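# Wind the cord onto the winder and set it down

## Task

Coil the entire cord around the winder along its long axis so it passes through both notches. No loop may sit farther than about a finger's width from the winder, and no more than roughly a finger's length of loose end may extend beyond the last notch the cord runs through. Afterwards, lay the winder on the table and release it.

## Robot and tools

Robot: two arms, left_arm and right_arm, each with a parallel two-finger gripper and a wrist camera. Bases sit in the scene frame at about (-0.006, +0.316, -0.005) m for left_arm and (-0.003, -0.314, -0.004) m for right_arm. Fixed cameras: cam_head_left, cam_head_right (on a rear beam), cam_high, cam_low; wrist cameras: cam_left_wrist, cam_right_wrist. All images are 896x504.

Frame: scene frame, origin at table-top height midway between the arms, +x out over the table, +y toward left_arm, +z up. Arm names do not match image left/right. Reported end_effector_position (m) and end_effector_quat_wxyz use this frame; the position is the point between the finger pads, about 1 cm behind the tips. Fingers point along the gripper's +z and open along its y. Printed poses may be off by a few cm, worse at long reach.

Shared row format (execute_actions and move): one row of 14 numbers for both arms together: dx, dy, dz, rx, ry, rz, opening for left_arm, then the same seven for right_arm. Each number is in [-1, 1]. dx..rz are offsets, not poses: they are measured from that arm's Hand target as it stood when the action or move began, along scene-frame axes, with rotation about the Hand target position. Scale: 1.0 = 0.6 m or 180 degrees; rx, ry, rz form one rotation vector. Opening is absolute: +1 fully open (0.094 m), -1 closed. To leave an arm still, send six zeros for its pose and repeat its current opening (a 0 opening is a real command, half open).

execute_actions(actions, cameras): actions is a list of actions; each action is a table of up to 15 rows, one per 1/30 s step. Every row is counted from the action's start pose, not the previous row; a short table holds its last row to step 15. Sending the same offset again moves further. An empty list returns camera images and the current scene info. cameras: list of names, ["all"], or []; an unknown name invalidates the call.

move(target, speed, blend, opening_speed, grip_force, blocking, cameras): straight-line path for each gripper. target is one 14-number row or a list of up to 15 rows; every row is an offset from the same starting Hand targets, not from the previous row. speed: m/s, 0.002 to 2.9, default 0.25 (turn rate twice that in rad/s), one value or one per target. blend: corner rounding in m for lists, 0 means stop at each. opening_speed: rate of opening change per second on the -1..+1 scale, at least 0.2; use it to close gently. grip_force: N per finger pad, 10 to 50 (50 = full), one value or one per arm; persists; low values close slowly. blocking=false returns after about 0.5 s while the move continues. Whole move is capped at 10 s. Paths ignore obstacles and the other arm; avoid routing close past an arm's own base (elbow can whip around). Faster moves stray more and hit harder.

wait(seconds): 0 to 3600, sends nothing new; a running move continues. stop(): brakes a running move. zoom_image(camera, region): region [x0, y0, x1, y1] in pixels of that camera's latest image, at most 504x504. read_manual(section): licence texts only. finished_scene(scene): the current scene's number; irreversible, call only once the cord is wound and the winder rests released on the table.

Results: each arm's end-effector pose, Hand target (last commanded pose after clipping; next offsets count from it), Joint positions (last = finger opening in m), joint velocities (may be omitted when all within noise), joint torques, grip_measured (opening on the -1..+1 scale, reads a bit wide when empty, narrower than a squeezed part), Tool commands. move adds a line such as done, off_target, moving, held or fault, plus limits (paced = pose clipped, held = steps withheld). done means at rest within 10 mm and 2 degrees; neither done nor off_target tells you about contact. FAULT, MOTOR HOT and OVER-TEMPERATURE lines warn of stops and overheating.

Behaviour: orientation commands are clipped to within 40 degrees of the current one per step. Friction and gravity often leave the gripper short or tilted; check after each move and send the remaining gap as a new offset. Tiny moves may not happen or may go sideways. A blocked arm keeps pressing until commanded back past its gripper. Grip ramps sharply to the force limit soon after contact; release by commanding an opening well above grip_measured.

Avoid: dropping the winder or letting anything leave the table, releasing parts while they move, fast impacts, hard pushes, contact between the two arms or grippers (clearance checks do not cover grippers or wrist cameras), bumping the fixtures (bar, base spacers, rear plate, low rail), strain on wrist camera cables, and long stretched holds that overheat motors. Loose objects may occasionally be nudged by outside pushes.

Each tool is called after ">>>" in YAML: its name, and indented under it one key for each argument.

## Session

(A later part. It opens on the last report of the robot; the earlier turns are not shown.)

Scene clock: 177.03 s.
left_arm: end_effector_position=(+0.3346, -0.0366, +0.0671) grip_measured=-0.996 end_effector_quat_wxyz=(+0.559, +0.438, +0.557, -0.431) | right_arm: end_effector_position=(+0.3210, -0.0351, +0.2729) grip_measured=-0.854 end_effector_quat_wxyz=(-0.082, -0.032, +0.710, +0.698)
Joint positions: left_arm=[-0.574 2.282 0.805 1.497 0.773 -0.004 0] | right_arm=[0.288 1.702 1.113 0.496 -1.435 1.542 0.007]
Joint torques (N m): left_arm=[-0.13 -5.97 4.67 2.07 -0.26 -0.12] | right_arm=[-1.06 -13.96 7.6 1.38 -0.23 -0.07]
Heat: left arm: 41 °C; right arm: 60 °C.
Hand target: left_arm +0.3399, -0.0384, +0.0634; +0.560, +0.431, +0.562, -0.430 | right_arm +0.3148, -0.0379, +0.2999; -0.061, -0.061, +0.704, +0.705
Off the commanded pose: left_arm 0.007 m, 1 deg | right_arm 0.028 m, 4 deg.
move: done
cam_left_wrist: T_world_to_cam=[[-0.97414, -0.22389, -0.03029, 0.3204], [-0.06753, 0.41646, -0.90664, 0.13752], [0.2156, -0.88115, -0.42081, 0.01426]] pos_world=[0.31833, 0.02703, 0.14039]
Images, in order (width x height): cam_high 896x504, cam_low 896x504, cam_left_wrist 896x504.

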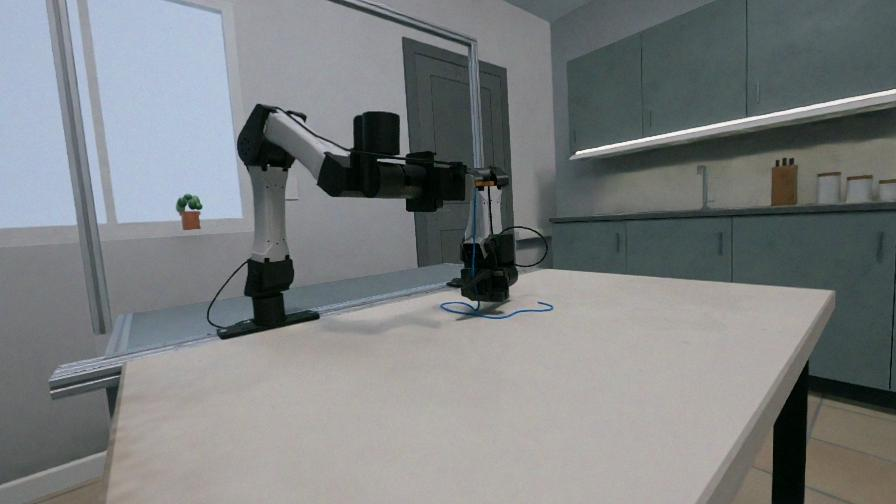

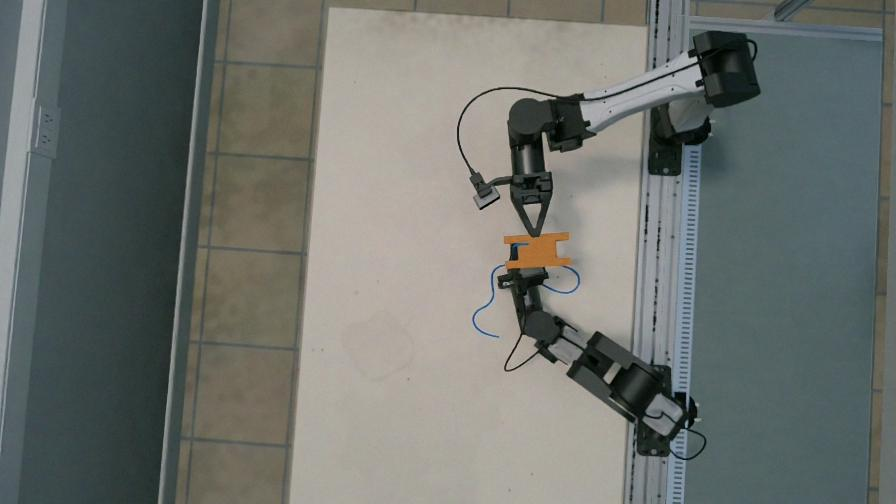

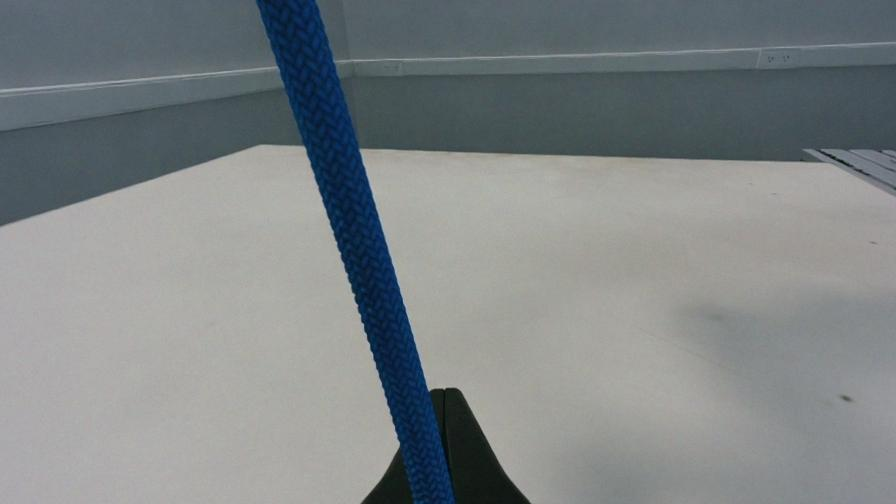

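>>> move:
  target:
    - [0,0,0,0,0,0,-0.3,0,0,0,0,0,0,-1]
    - [-0.008,0.033,0,0,0,0,-0.3,0,0,0,0,0,0,-1]
    - [-0.008,0.033,0,0,0,0,-1,0,0,0,0,0,0,-1]
  speed: 0.15
  cameras: ["cam_left_wrist","cam_right_wrist"]

Scene clock: 185.63 s.
left_arm: end_effector_position=(+0.3369, -0.0198, +0.0572) grip_measured=-0.986 end_effector_quat_wxyz=(+0.551, +0.430, +0.574, -0.426) | right_arm: end_effector_position=(+0.3210, -0.0351, +0.2729) grip_measured=-0.854 end_effector_quat_wxyz=(-0.082, -0.032, +0.710, +0.698)
Joint positions: left_arm=[-0.537 2.282 0.767 1.498 0.788 -0.005 0.001] | right_arm=[0.288 1.702 1.113 0.496 -1.435 1.542 0.007]
Joint torques (N m): left_arm=[0.4 -7.19 2.56 2.54 0.07 -0.11] | right_arm=[-0.75 -14 7.75 1.35 -0.29 -0.01]
Heat: left arm: 41 °C; right arm: 62 °C.
Hand target: left_arm +0.3350, -0.0186, +0.0633; +0.560, +0.431, +0.562, -0.430 | right_arm +0.3148, -0.0379, +0.2999; -0.061, -0.061, +0.704, +0.705
Off the commanded pose: left_arm 0.007 m, 2 deg | right_arm 0.028 m, 4 deg.
move: done
cam_left_wrist: T_world_to_cam=[[-0.96938, -0.24554, -0.00395, 0.32253], [-0.10559, 0.43128, -0.89602, 0.13423], [0.22171, -0.86816, -0.444, 0.0239]] pos_world=[0.32152, 0.04205, 0.13215]
cam_right_wrist: T_world_to_cam=[[-0.05284, -0.02396, -0.99832, 0.2878], [-0.81429, -0.57766, 0.05696, 0.26315], [-0.57806, 0.81592, 0.01102, 0.30046]] pos_world=[0.40317, -0.08624, 0.26901]

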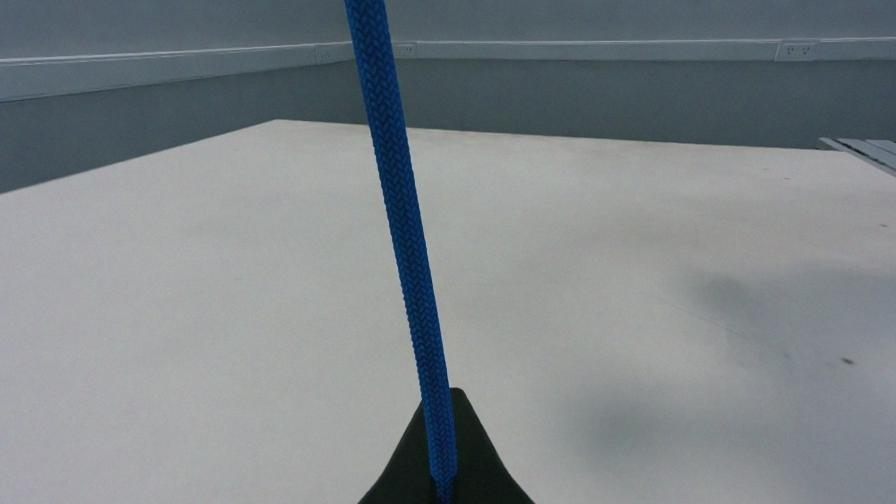

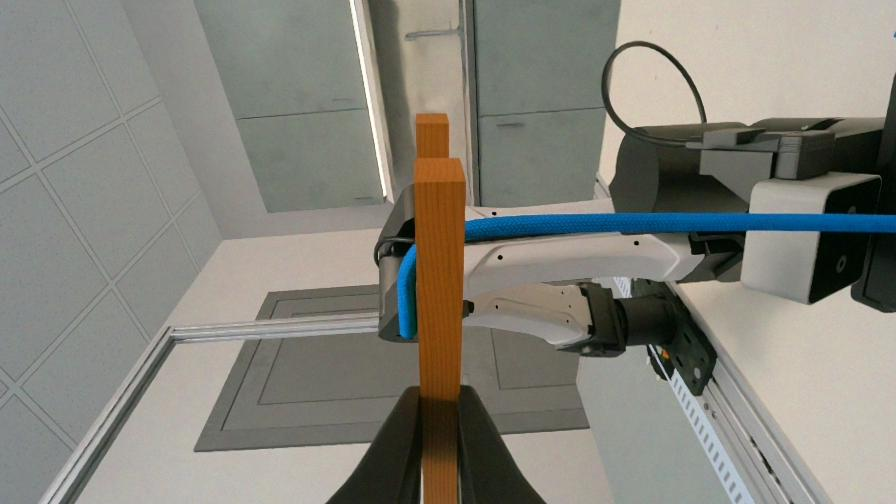

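>>> move:
  target:
    - [-0.133,-0.014,0.059,0,0,0,-1,0,0,0,0,0,0,-1]
    - [-0.257,-0.026,0.184,0,0,0,-1,0,0,0,0,0,0,-1]
    - [-0.307,-0.009,0.348,0,0,0,-1,0,0,0,0,0,0,-1]
    - [-0.264,0.04,0.455,0,0,0,-1,0,0,0,0,0,0,-1]
    - [-0.178,0.083,0.522,0,0,0,-1,0,0,0,0,0,0,-1]
    - [-0.0815,0.109,0.538,0,0,0,-1,0,0,0,0,0,0,-1]
    - [0.019,0.112,0.513,0,0,0,-1,0,0,0,0,0,0,-1]
    - [0.097,0.1,0.447,0,0,0,-1,0,0,0,0,0,0,-1]
  speed: 0.25
  blend: 0.02
  cameras: ["cam_low","cam_left_wrist","cam_right_wrist"]

>>> zoom_image:
  camera: "cam_low"
  region: [440, 160, 620, 340]

Scene clock: 203.77 s.
left_arm: end_effector_position=(+0.3890, +0.0419, +0.3188) grip_measured=-0.986 end_effector_quat_wxyz=(+0.544, +0.421, +0.582, -0.434) | right_arm: end_effector_position=(+0.3149, -0.0364, +0.2765) grip_measured=-0.854 end_effector_quat_wxyz=(-0.093, -0.038, +0.709, +0.698)
Joint positions: left_arm=[-0.306 1.641 1.231 0.383 1.017 -0.025 0.001] | right_arm=[0.288 1.69 1.113 0.488 -1.46 1.55 0.007]
Joint torques (N m): left_arm=[0.59 -4.98 8.95 2.29 0.11 0.02] | right_arm=[-0.76 -12.96 7.8 1.53 0.01 -0.04]
Heat: left arm: 41 °C; right arm: 65 °C.
Hand target: left_arm +0.3932, +0.0416, +0.3317; +0.560, +0.431, +0.562, -0.430 | right_arm +0.3148, -0.0379, +0.3000; -0.060, -0.061, +0.704, +0.705
Off the commanded pose: left_arm 0.013 m, 3 deg | right_arm 0.023 m, 5 deg.
move: off_target (left_arm)
cam_left_wrist: T_world_to_cam=[[-0.96844, -0.24777, 0.027, 0.37914], [-0.13382, 0.4255, -0.89501, 0.35853], [0.21027, -0.87038, -0.44523, 0.18701]] pos_world=[0.37583, 0.10415, 0.39391]
cam_right_wrist: T_world_to_cam=[[-0.05821, -0.02359, -0.99803, 0.29274], [-0.79946, -0.59764, 0.06075, 0.25078], [-0.59789, 0.80142, 0.01593, 0.30235]] pos_world=[0.39831, -0.08553, 0.27211]

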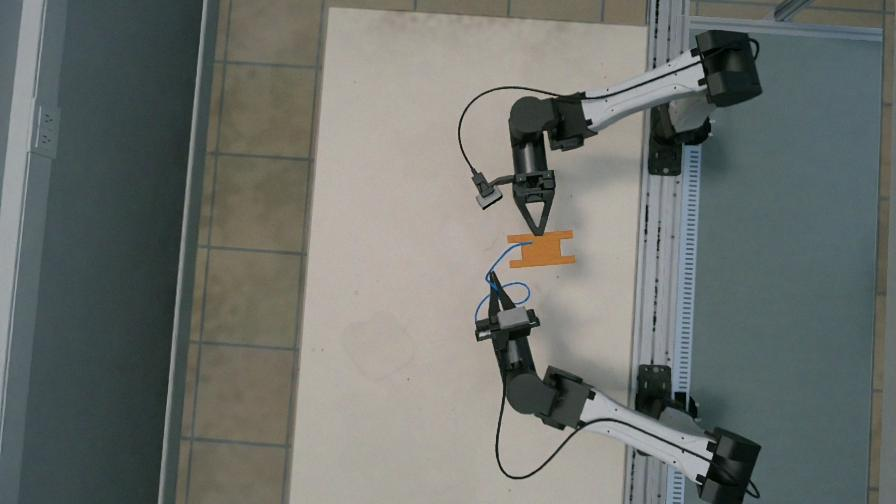

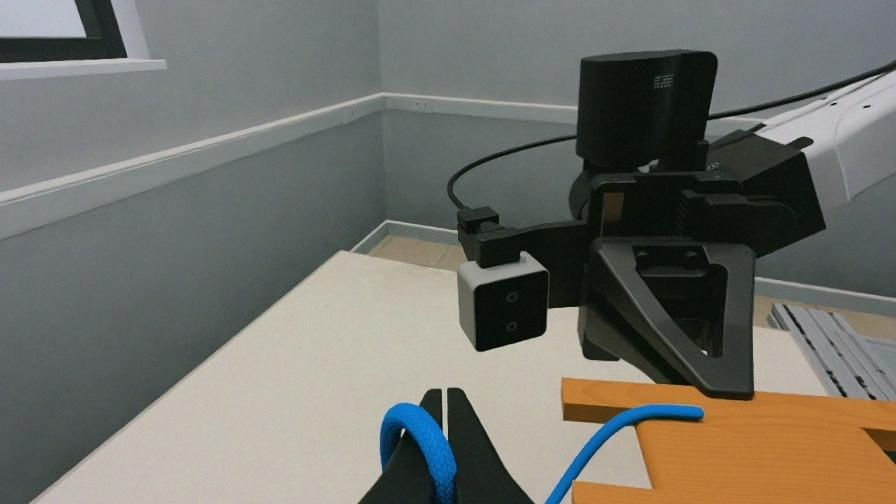

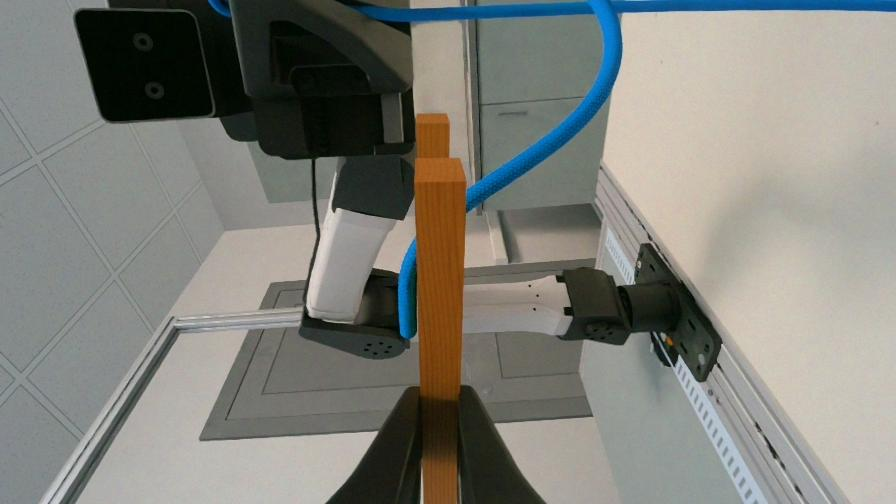

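Scaled by 2.800 from the camera's image (finer frame: 1280x720).

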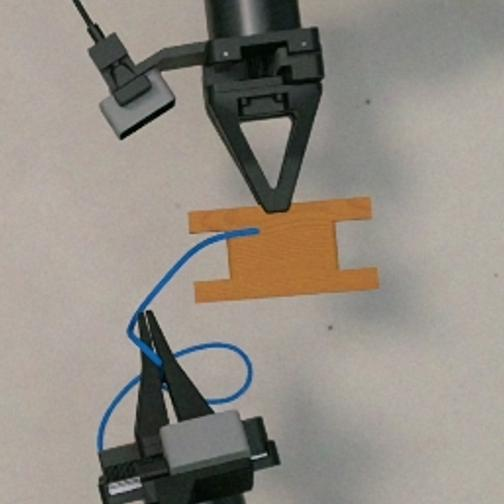

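>>> move:
  target:
    - [0.012,-0.017,-0.22,0,0,0,-1,0,0,0,0,0,0,-1]
    - [-0.059,-0.131,-0.428,0,0,0,-1,0,0,0,0,0,0,-1]
  speed: 0.25
  blend: 0.03
  cameras: ["cam_low","cam_left_wrist","cam_right_wrist"]

>>> move:
  target:
    - [-0.171,-0.011,0.039,0,0,0,-1,0,0,0,0,0,0,-1]
    - [-0.295,-0.023,0.164,0,0,0,-1,0,0,0,0,0,0,-1]
    - [-0.345,-0.016,0.328,0,0,0,-1,0,0,0,0,0,0,-1]
    - [-0.302,0.013,0.435,0,0,0,-1,0,0,0,0,0,0,-1]
  speed: 0.25
  blend: 0.02
  cameras: ["cam_low","cam_left_wrist","cam_right_wrist"]

>>> zoom_image:
  camera: "cam_low"
  region: [440, 160, 640, 340]

Scene clock: 225.07 s.
left_arm: end_effector_position=(+0.3541, -0.0356, +0.0742) grip_measured=-0.986 end_effector_quat_wxyz=(+0.550, +0.437, +0.566, -0.432) | right_arm: end_effector_position=(+0.3149, -0.0364, +0.2765) grip_measured=-0.854 end_effector_quat_wxyz=(-0.093, -0.038, +0.709, +0.698)
Joint positions: left_arm=[-0.544 2.258 0.87 1.381 0.803 -0.004 0.001] | right_arm=[0.288 1.69 1.113 0.488 -1.46 1.55 0.007]
Joint torques (N m): left_arm=[-0.21 -6.2 4.51 2.43 -0.24 -0.12] | right_arm=[-0.87 -12.36 7.76 1.55 0.04 -0.12]
Heat: left arm: 42 °C; right arm: 65 °C.
Hand target: left_arm +0.3578, -0.0371, +0.0749; +0.560, +0.431, +0.562, -0.430 | right_arm +0.3148, -0.0379, +0.3000; -0.060, -0.061, +0.704, +0.705
Off the commanded pose: left_arm 0.004 m, 1 deg | right_arm 0.024 m, 5 deg.
move: done
cam_left_wrist: T_world_to_cam=[[-0.97437, -0.22467, -0.01108, 0.33843], [-0.08867, 0.42888, -0.899, 0.15229], [0.20674, -0.87498, -0.43781, 0.01851]] pos_world=[0.33943, 0.02692, 0.14876]
cam_right_wrist: T_world_to_cam=[[-0.05821, -0.02359, -0.99803, 0.29274], [-0.79946, -0.59764, 0.06075, 0.25078], [-0.59789, 0.80142, 0.01593, 0.30235]] pos_world=[0.39831, -0.08553, 0.27211]

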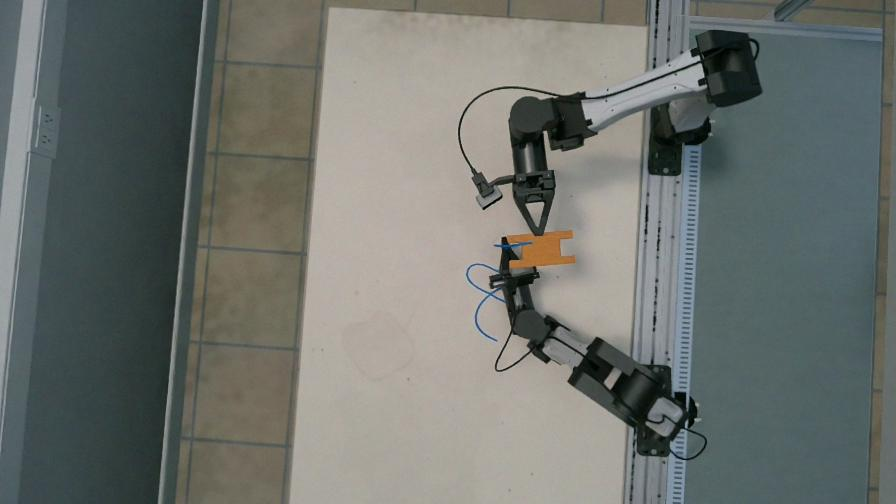

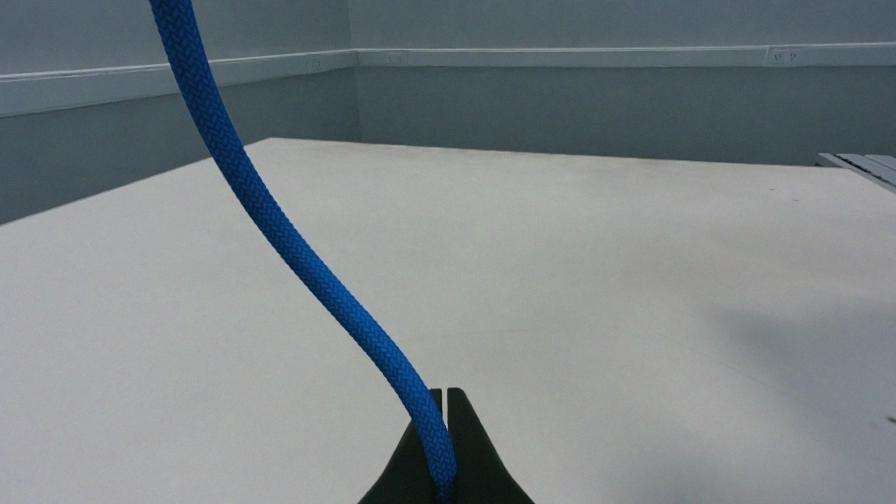

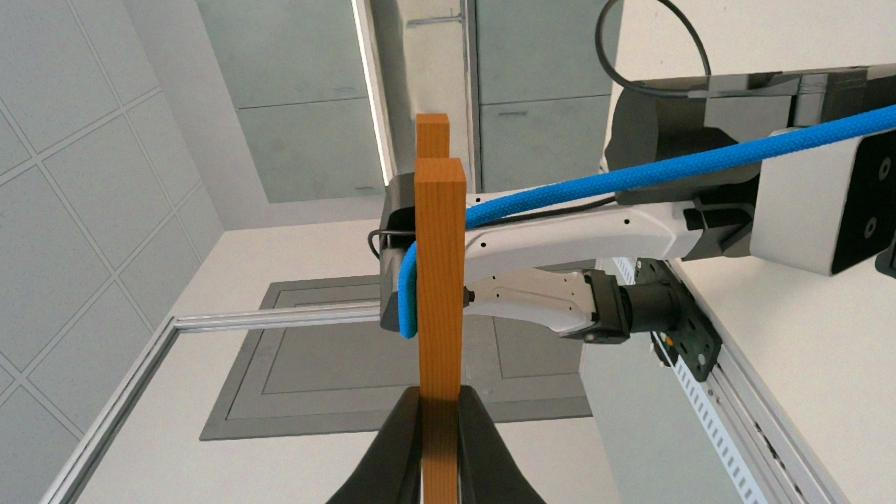

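Scene clock: 227.77 s.
left_arm: end_effector_position=(+0.1769, -0.0293, +0.3180) grip_measured=-0.986 end_effector_quat_wxyz=(+0.546, +0.428, +0.579, -0.428) | right_arm: end_effector_position=(+0.3148, -0.0364, +0.2763) grip_measured=-0.854 end_effector_quat_wxyz=(-0.095, -0.037, +0.709, +0.698)
Joint positions: left_arm=[-0.928 1.067 0.785 0.261 0.396 -0.021 0.001] | right_arm=[0.288 1.69 1.113 0.484 -1.46 1.552 0.007]
Joint torques (N m): left_arm=[0.58 -2.51 9.36 2.23 0.07 0.14] | right_arm=[-0.87 -12.62 7.8 1.47 -0.01 -0.07]
Heat: left arm: 42 °C; right arm: 65 °C.
Hand target: left_arm +0.1767, -0.0293, +0.3359; +0.560, +0.431, +0.562, -0.430 | right_arm +0.3148, -0.0379, +0.3000; -0.060, -0.061, +0.704, +0.705
Off the commanded pose: left_arm 0.018 m, 3 deg | right_arm 0.024 m, 5 deg.
move: off_target (left_arm)
cam_left_wrist: T_world_to_cam=[[-0.96915, -0.24632, 0.00903, 0.16203], [-0.1187, 0.43428, -0.89292, 0.35657], [0.21603, -0.86645, -0.45012, 0.16999]] pos_world=[0.16263, 0.03235, 0.39344]
cam_right_wrist: T_world_to_cam=[[-0.06302, -0.02483, -0.9977, 0.29385], [-0.79893, -0.59787, 0.06535, 0.24927], [-0.59812, 0.80121, 0.01784, 0.30186]] pos_world=[0.39821, -0.08552, 0.2715]

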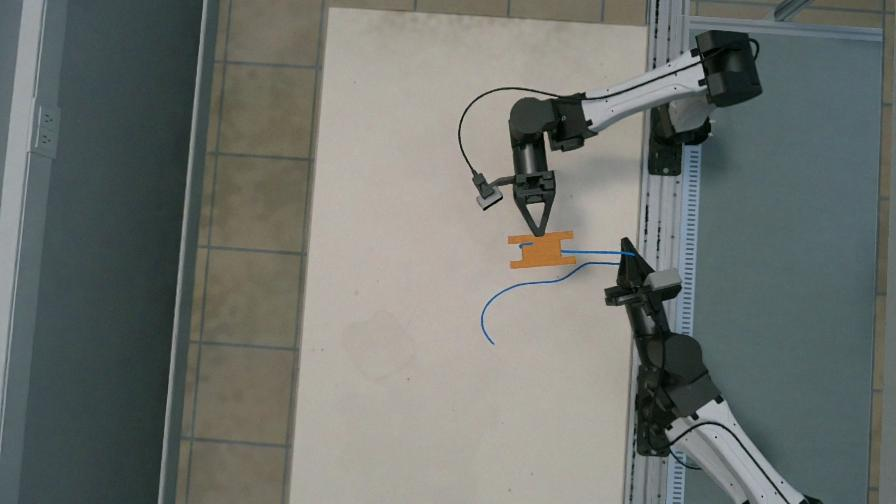

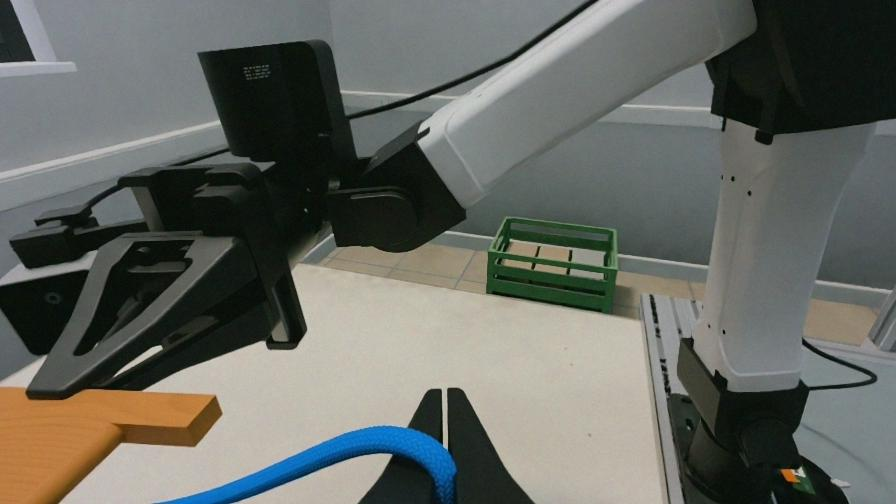

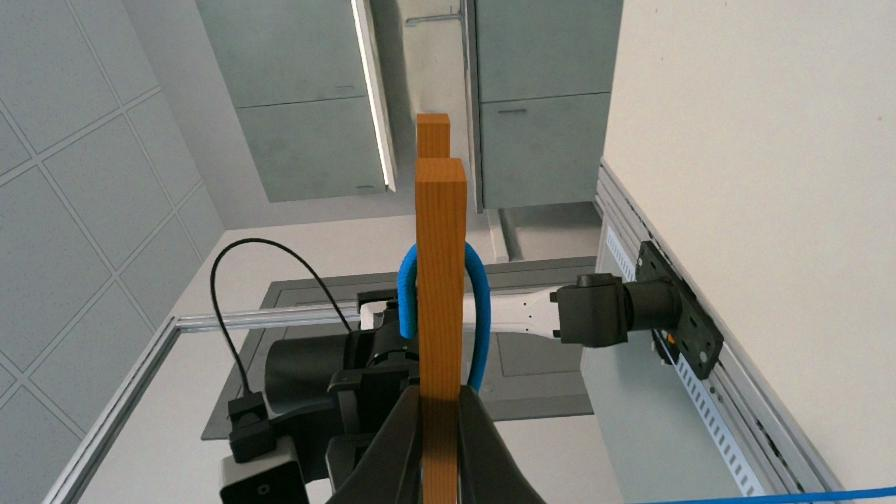

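Scaled by 2.520 from the camera's image (finer frame: 1280x720).

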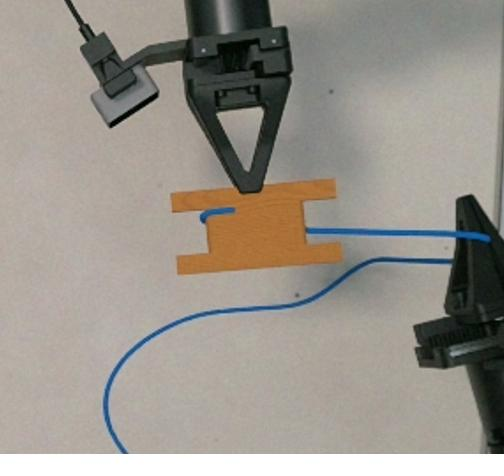

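>>> move:
  target:
    - [0.086,0.073,0.067,0,0,0,-1,0,0,0,0,0,0,-1]
    - [0.1825,0.099,0.083,0,0,0,-1,0,0,0,0,0,0,-1]
    - [0.283,0.102,0.058,0,0,0,-1,0,0,0,0,0,0,-1]
    - [0.361,0.09,-0.008,0,0,0,-1,0,0,0,0,0,0,-1]
  speed: 0.25
  blend: 0.02
  cameras: ["cam_high","cam_low"]

Scene clock: 266.20 s.
left_arm: end_effector_position=(+0.3642, +0.0159, +0.3155) grip_measured=-0.987 end_effector_quat_wxyz=(+0.514, +0.450, +0.564, -0.464) | right_arm: end_effector_position=(+0.3369, -0.0378, +0.2798) grip_measured=-0.854 end_effector_quat_wxyz=(-0.045, -0.003, +0.712, +0.701)
Joint positions: left_arm=[-0.369 1.645 1.236 0.361 1.062 -0.018 0.001] | right_arm=[0.277 1.688 1.121 0.498 -1.354 1.553 0.007]
Joint torques (N m): left_arm=[2.93 -4.51 9.36 2.51 -0.81 -0.05] | right_arm=[0.32 -12.15 7.53 1.38 -1.2 -0.22]
Heat: left arm: 48 °C; right arm: 66 °C.
Hand target: left_arm +0.3933, +0.0248, +0.3309; +0.560, +0.431, +0.562, -0.430 | right_arm +0.3148, -0.0379, +0.2999; -0.061, -0.061, +0.704, +0.705
Off the commanded pose: left_arm 0.034 m, 7 deg | right_arm 0.030 m, 7 deg.
move: off_target (left_arm)

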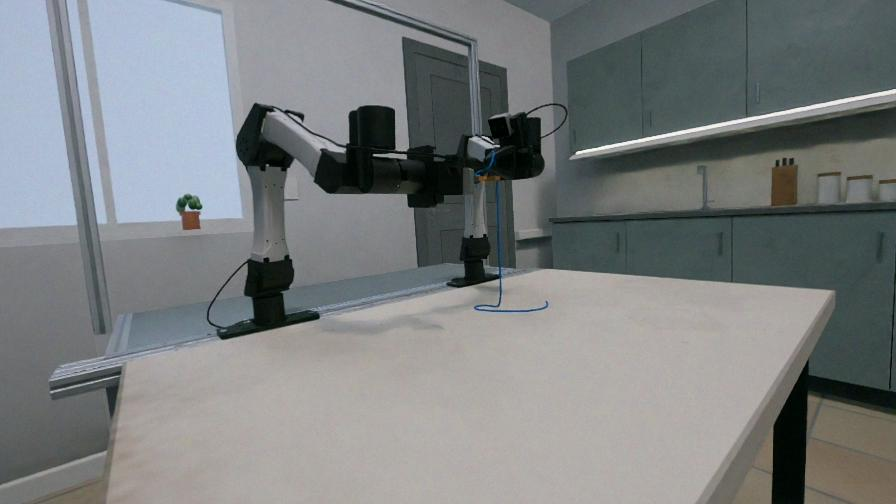

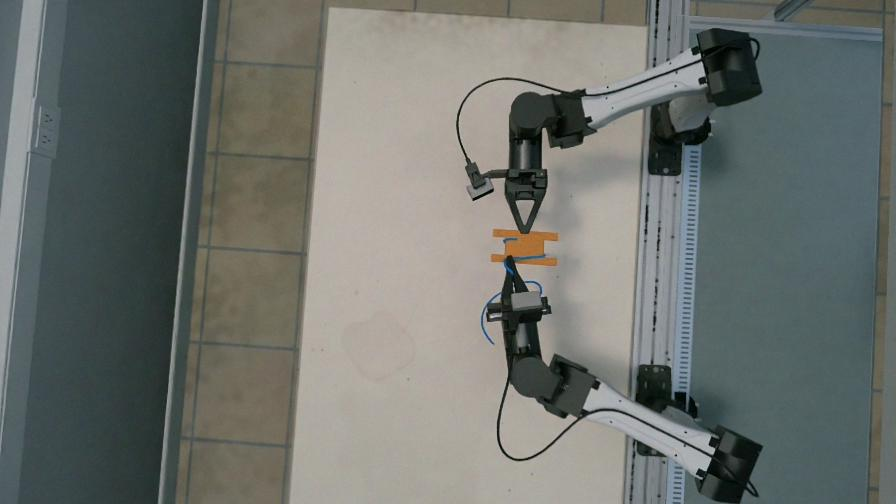

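>>> zoom_image:
  camera: "cam_low"
  region: [450, 200, 600, 320]

>>> zoom_image:
  camera: "cam_high"
  region: [420, 90, 580, 220]

Scaled by 3.360 from the camera's image (finer frame: 1280x720).

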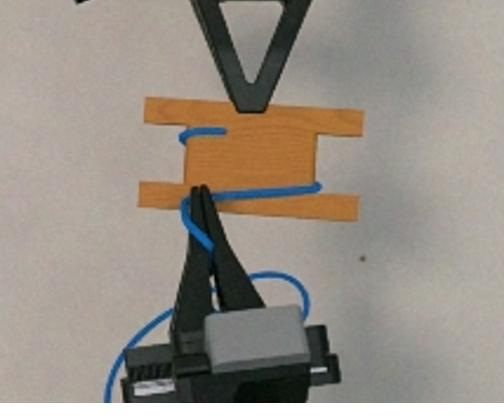

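Scaled by 3.150 from the camera's image (finer frame: 1280x720).

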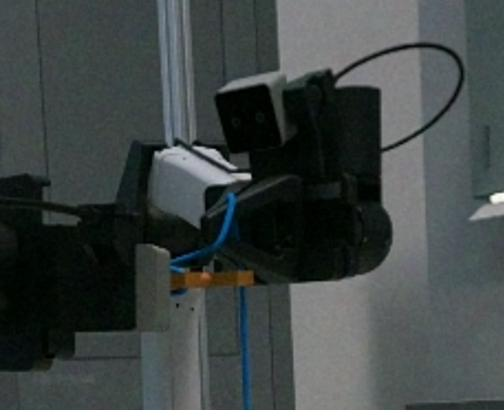

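>>> move:
  target:
    - [-0.067,-0.036,-0.005,0,0,0,-1,0,0,0,0,0,0,-1]
    - [-0.067,-0.036,-0.005,0,0,0,-0.88,0,0,0,0,0,0,-1]
    - [0.03,-0.078,-0.025,0,0,0,-0.88,0,0,0,0,0,0,-1]
    - [0.03,-0.069,-0.128,0,0,0,-0.88,0,0,0,0,0,0,-1]
    - [0.012,-0.056,-0.23,0,0,0,-0.88,0,0,0,0,0,0,-1]
  speed: 0.2
  blend: [0,0,0.015,0.015,0]
  cameras: ["cam_high","cam_low"]

>>> zoom_image:
  camera: "cam_low"
  region: [450, 200, 600, 320]

>>> zoom_image:
  camera: "cam_high"
  region: [400, 130, 600, 330]

Scene clock: 281.67 s.
left_arm: end_effector_position=(+0.3967, -0.0105, +0.1965) grip_measured=-0.882 end_effector_quat_wxyz=(+0.555, +0.433, +0.565, -0.431) | right_arm: end_effector_position=(+0.3214, -0.0387, +0.2804) grip_measured=-0.854 end_effector_quat_wxyz=(-0.079, -0.029, +0.710, +0.699)
Joint positions: left_arm=[-0.432 1.938 1.047 0.899 0.907 -0.013 0.006] | right_arm=[0.279 1.684 1.124 0.469 -1.435 1.542 0.007]
Joint torques (N m): left_arm=[0.65 -5.85 5.52 2.37 -0.07 -0.06] | right_arm=[-0.13 -11.95 7.01 1.57 -0.22 -0.09]
Heat: left arm: 48 °C; right arm: 62 °C.
Hand target: left_arm +0.4005, -0.0089, +0.1930; +0.560, +0.431, +0.562, -0.430 | right_arm +0.3148, -0.0379, +0.2999; -0.060, -0.061, +0.704, +0.705
Off the commanded pose: left_arm 0.006 m, 1 deg | right_arm 0.021 m, 4 deg.
move: done; target 2's new opening was sent with left_arm's hand 0.019 m and 5 deg from that target

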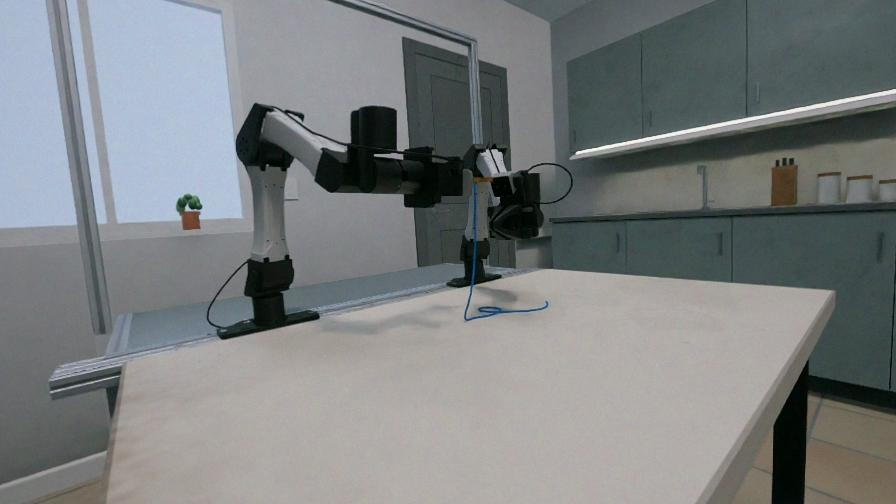

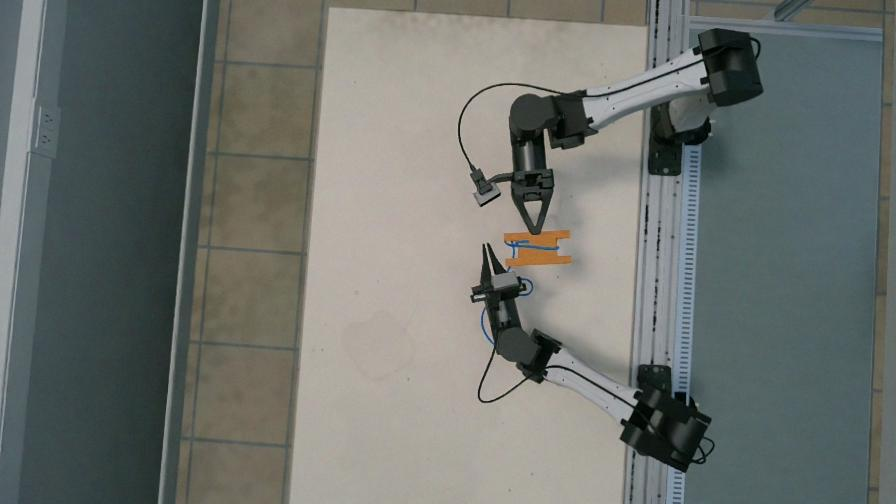

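Scaled by 3.360 from the camera's image (finer frame: 1280x720).

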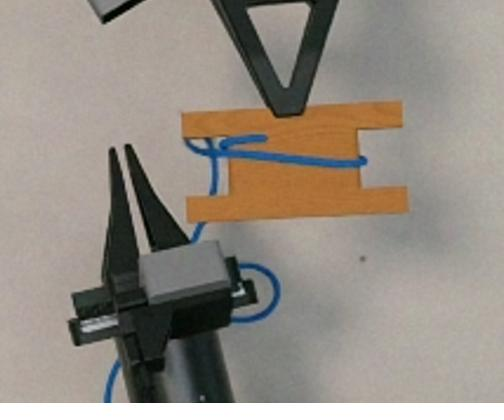

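Scaled by 2.520 from the camera's image (finer frame: 1280x720).

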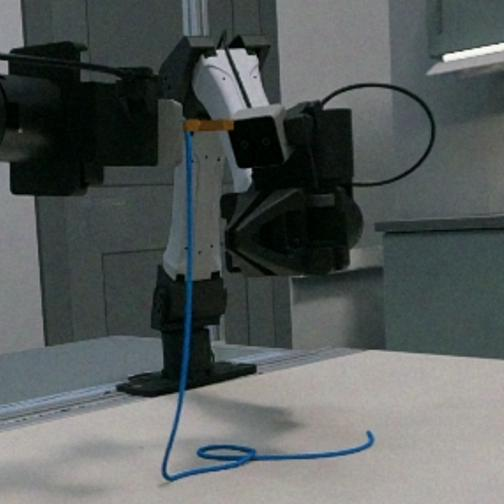

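>>> move:
  target:
    - [-0.04,0.137,0,0,0,0,-0.88,0,0,0,0,0,0,-1]
    - [-0.092,0.087,-0.213,0,0,0,0,0,0,0,0,0,0,-1]
    - [-0.064,-0.052,-0.215,0,0,0,0,0,0,0,0,0,0,-1]
    - [-0.064,-0.052,-0.215,0,0,0,-1,0,0,0,0,0,0,-1]
  blend: [0.02,0,0,0]
  cameras: []

Scene clock: 292.37 s.
left_arm: end_effector_position=(+0.3557, -0.0391, +0.0686) grip_measured=-0.956 end_effector_quat_wxyz=(+0.560, +0.439, +0.555, -0.431) | right_arm: end_effector_position=(+0.3214, -0.0386, +0.2810) grip_measured=-0.854 end_effector_quat_wxyz=(-0.077, -0.031, +0.710, +0.699)
Joint positions: left_arm=[-0.549 2.308 0.893 1.44 0.8 -0.005 0.002] | right_arm=[0.279 1.684 1.124 0.475 -1.435 1.542 0.007]
Joint torques (N m): left_arm=[0.17 -6.37 5.03 2 -0.27 -0.11] | right_arm=[-0.02 -11.84 7.08 1.53 -0.25 -0.12]
Heat: left arm: 46 °C; right arm: 63 °C.
Hand target: left_arm +0.3621, -0.0401, +0.0639; +0.560, +0.431, +0.562, -0.430 | right_arm +0.3148, -0.0379, +0.3000; -0.060, -0.061, +0.704, +0.705
Off the commanded pose: left_arm 0.008 m, 1 deg | right_arm 0.020 m, 4 deg.
move: done; target 2's new opening was sent with left_arm's hand 0.006 m and 3 deg from that target

>>> move:
  target:
    - [-0.168,-0.008,0.064,0,0,0,-1,0,0,0,0,0,0,-1]
    - [-0.292,-0.02,0.189,0,0,0,-1,0,0,0,0,0,0,-1]
    - [-0.342,-0.003,0.353,0,0,0,-1,0,0,0,0,0,0,-1]
    - [-0.299,0.046,0.46,0,0,0,-1,0,0,0,0,0,0,-1]
    - [-0.213,0.089,0.527,0,0,0,-1,0,0,0,0,0,0,-1]
    - [-0.1165,0.115,0.543,0,0,0,-1,0,0,0,0,0,0,-1]
    - [-0.016,0.118,0.518,0,0,0,-1,0,0,0,0,0,0,-1]
    - [0.052,0.106,0.457,0,0,0,-1,0,0,0,0,0,0,-1]
  blend: 0.02
  cameras: ["cam_low","cam_high"]

>>> zoom_image:
  camera: "cam_low"
  region: [450, 200, 600, 320]

Scene clock: 303.43 s.
left_arm: end_effector_position=(+0.3866, +0.0231, +0.3226) grip_measured=-0.956 end_effector_quat_wxyz=(+0.537, +0.424, +0.583, -0.439) | right_arm: end_effector_position=(+0.3200, -0.0386, +0.2819) grip_measured=-0.854 end_effector_quat_wxyz=(-0.078, -0.036, +0.709, +0.700)
Joint positions: left_arm=[-0.354 1.658 1.273 0.348 0.983 -0.026 0.002] | right_arm=[0.28 1.684 1.124 0.483 -1.443 1.545 0.007]
Joint torques (N m): left_arm=[0.72 -5.23 9.17 2.4 -0.04 0.06] | right_arm=[0.06 -11.79 6.86 1.46 -0.19 -0.02]
Heat: left arm: 45 °C; right arm: 64 °C.
Hand target: left_arm +0.3933, +0.0235, +0.3381; +0.560, +0.431, +0.562, -0.430 | right_arm +0.3147, -0.0378, +0.3000; -0.060, -0.061, +0.704, +0.705
Off the commanded pose: left_arm 0.017 m, 4 deg | right_arm 0.019 m, 4 deg.
move: off_target (left_arm)
Images, in order (width x height): cam_high 896x504, cam_low 896x504.

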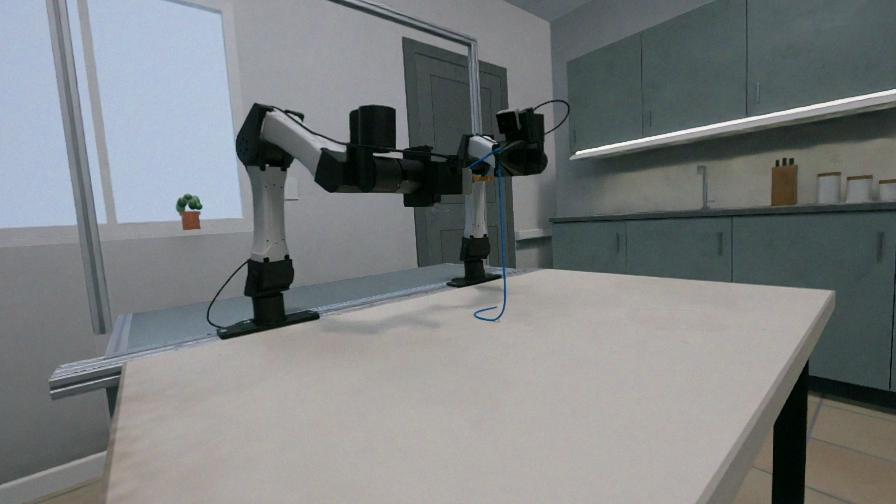

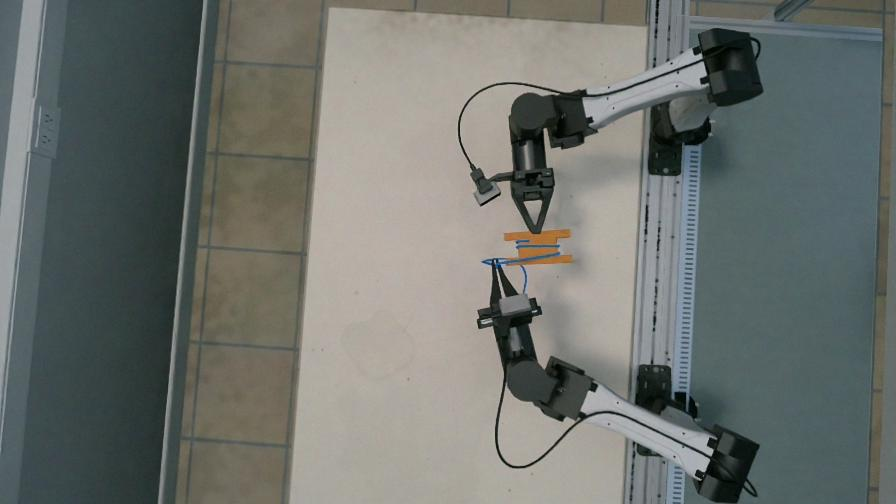

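Scaled by 3.360 from the camera's image (finer frame: 1280x720).

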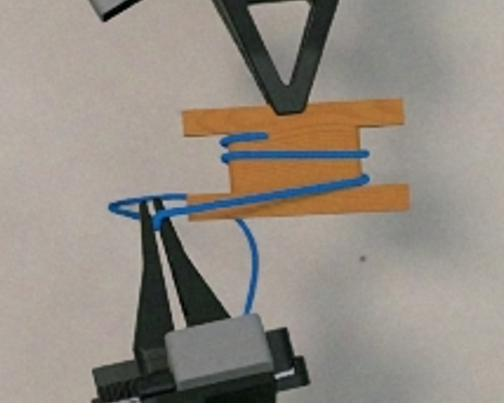

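>>> move:
  target:
    - [-0.06,-0.034,-0.008,0,0,0,-1,0,0,0,0,0,0,-1]
    - [-0.06,-0.034,-0.008,0,0,0,-0.88,0,0,0,0,0,0,-1]
    - [0.03,-0.078,-0.03,0,0,0,-0.88,0,0,0,0,0,0,-1]
    - [0.03,-0.069,-0.138,0,0,0,-0.88,0,0,0,0,0,0,-1]
    - [0.012,-0.056,-0.24,0,0,0,-0.88,0,0,0,0,0,0,-1]
  speed: 0.2
  blend: [0,0,0.015,0.015,0]
  cameras: ["cam_high","cam_low"]

>>> zoom_image:
  camera: "cam_low"
  region: [450, 200, 600, 320]

>>> zoom_image:
  camera: "cam_high"
  region: [400, 130, 600, 330]

Scene clock: 314.33 s.
left_arm: end_effector_position=(+0.3962, -0.0116, +0.1971) grip_measured=-0.882 end_effector_quat_wxyz=(+0.553, +0.433, +0.565, -0.432) | right_arm: end_effector_position=(+0.3211, -0.0388, +0.2813) grip_measured=-0.854 end_effector_quat_wxyz=(-0.077, -0.030, +0.710, +0.699)
Joint positions: left_arm=[-0.434 1.937 1.05 0.893 0.908 -0.014 0.006] | right_arm=[0.279 1.682 1.125 0.467 -1.435 1.539 0.007]
Joint torques (N m): left_arm=[0.59 -5.93 5.56 2.37 -0.11 -0.05] | right_arm=[0.24 -11.66 7.21 1.55 -0.21 -0.11]
Heat: left arm: 46 °C; right arm: 64 °C.
Hand target: left_arm +0.4005, -0.0101, +0.1942; +0.560, +0.431, +0.562, -0.430 | right_arm +0.3148, -0.0379, +0.2998; -0.061, -0.061, +0.704, +0.705
Off the commanded pose: left_arm 0.005 m, 1 deg | right_arm 0.020 m, 4 deg.
move: done; target 2's new opening was sent with left_arm's hand 0.021 m and 4 deg from that target

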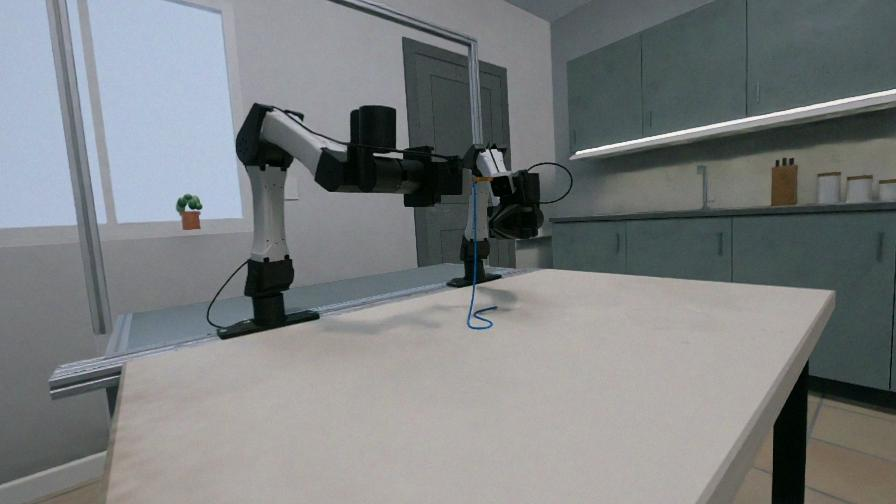

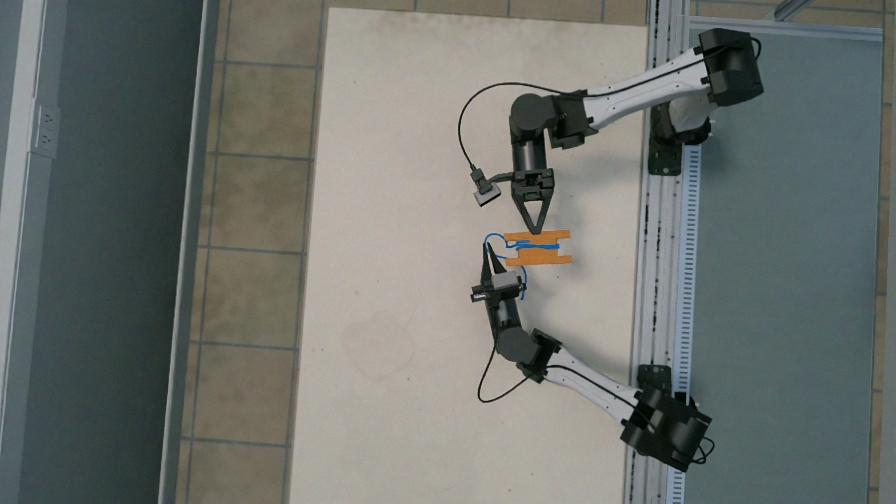

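Scaled by 3.360 from the camera's image (finer frame: 1280x720).

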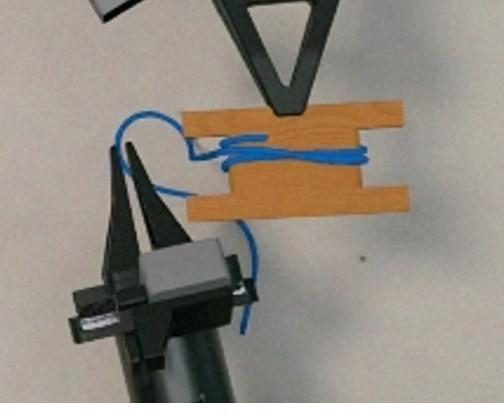

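Scaled by 2.520 from the camera's image (finer frame: 1280x720).

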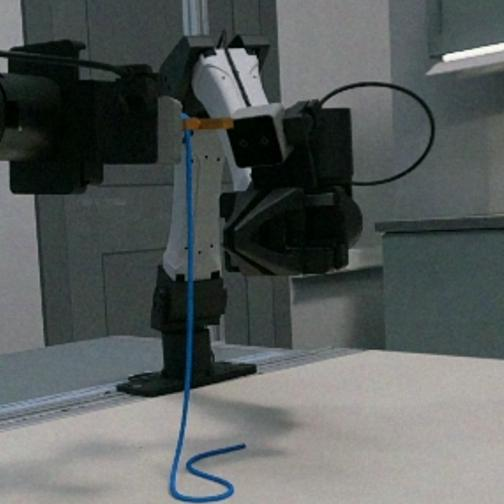

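>>> move:
  target:
    - [-0.04,0.137,0,0,0,0,-0.88,0,0,0,0,0,0,-1]
    - [-0.092,0.087,-0.213,0,0,0,0,0,0,0,0,0,0,-1]
    - [-0.064,-0.052,-0.217,0,0,0,0,0,0,0,0,0,0,-1]
    - [-0.064,-0.052,-0.217,0,0,0,-1,0,0,0,0,0,0,-1]
  blend: [0.02,0,0,0]
  cameras: []

Scene clock: 325.30 s.
left_arm: end_effector_position=(+0.3555, -0.0404, +0.0686) grip_measured=-0.977 end_effector_quat_wxyz=(+0.560, +0.439, +0.555, -0.431) | right_arm: end_effector_position=(+0.3211, -0.0388, +0.2820) grip_measured=-0.854 end_effector_quat_wxyz=(-0.075, -0.033, +0.710, +0.700)
Joint positions: left_arm=[-0.552 2.309 0.895 1.438 0.798 -0.005 0.001] | right_arm=[0.279 1.682 1.125 0.474 -1.436 1.539 0.007]
Joint torques (N m): left_arm=[0.18 -6.34 5.04 2.01 -0.27 -0.11] | right_arm=[0.13 -11.88 7.02 1.52 -0.22 -0.02]
Heat: left arm: 45 °C; right arm: 61 °C.
Hand target: left_arm +0.3621, -0.0413, +0.0640; +0.560, +0.431, +0.562, -0.430 | right_arm +0.3148, -0.0379, +0.2998; -0.061, -0.061, +0.704, +0.705
Off the commanded pose: left_arm 0.008 m, 1 deg | right_arm 0.019 m, 4 deg.
move: done; target 2's new opening was sent with left_arm's hand 0.006 m and 3 deg from that target


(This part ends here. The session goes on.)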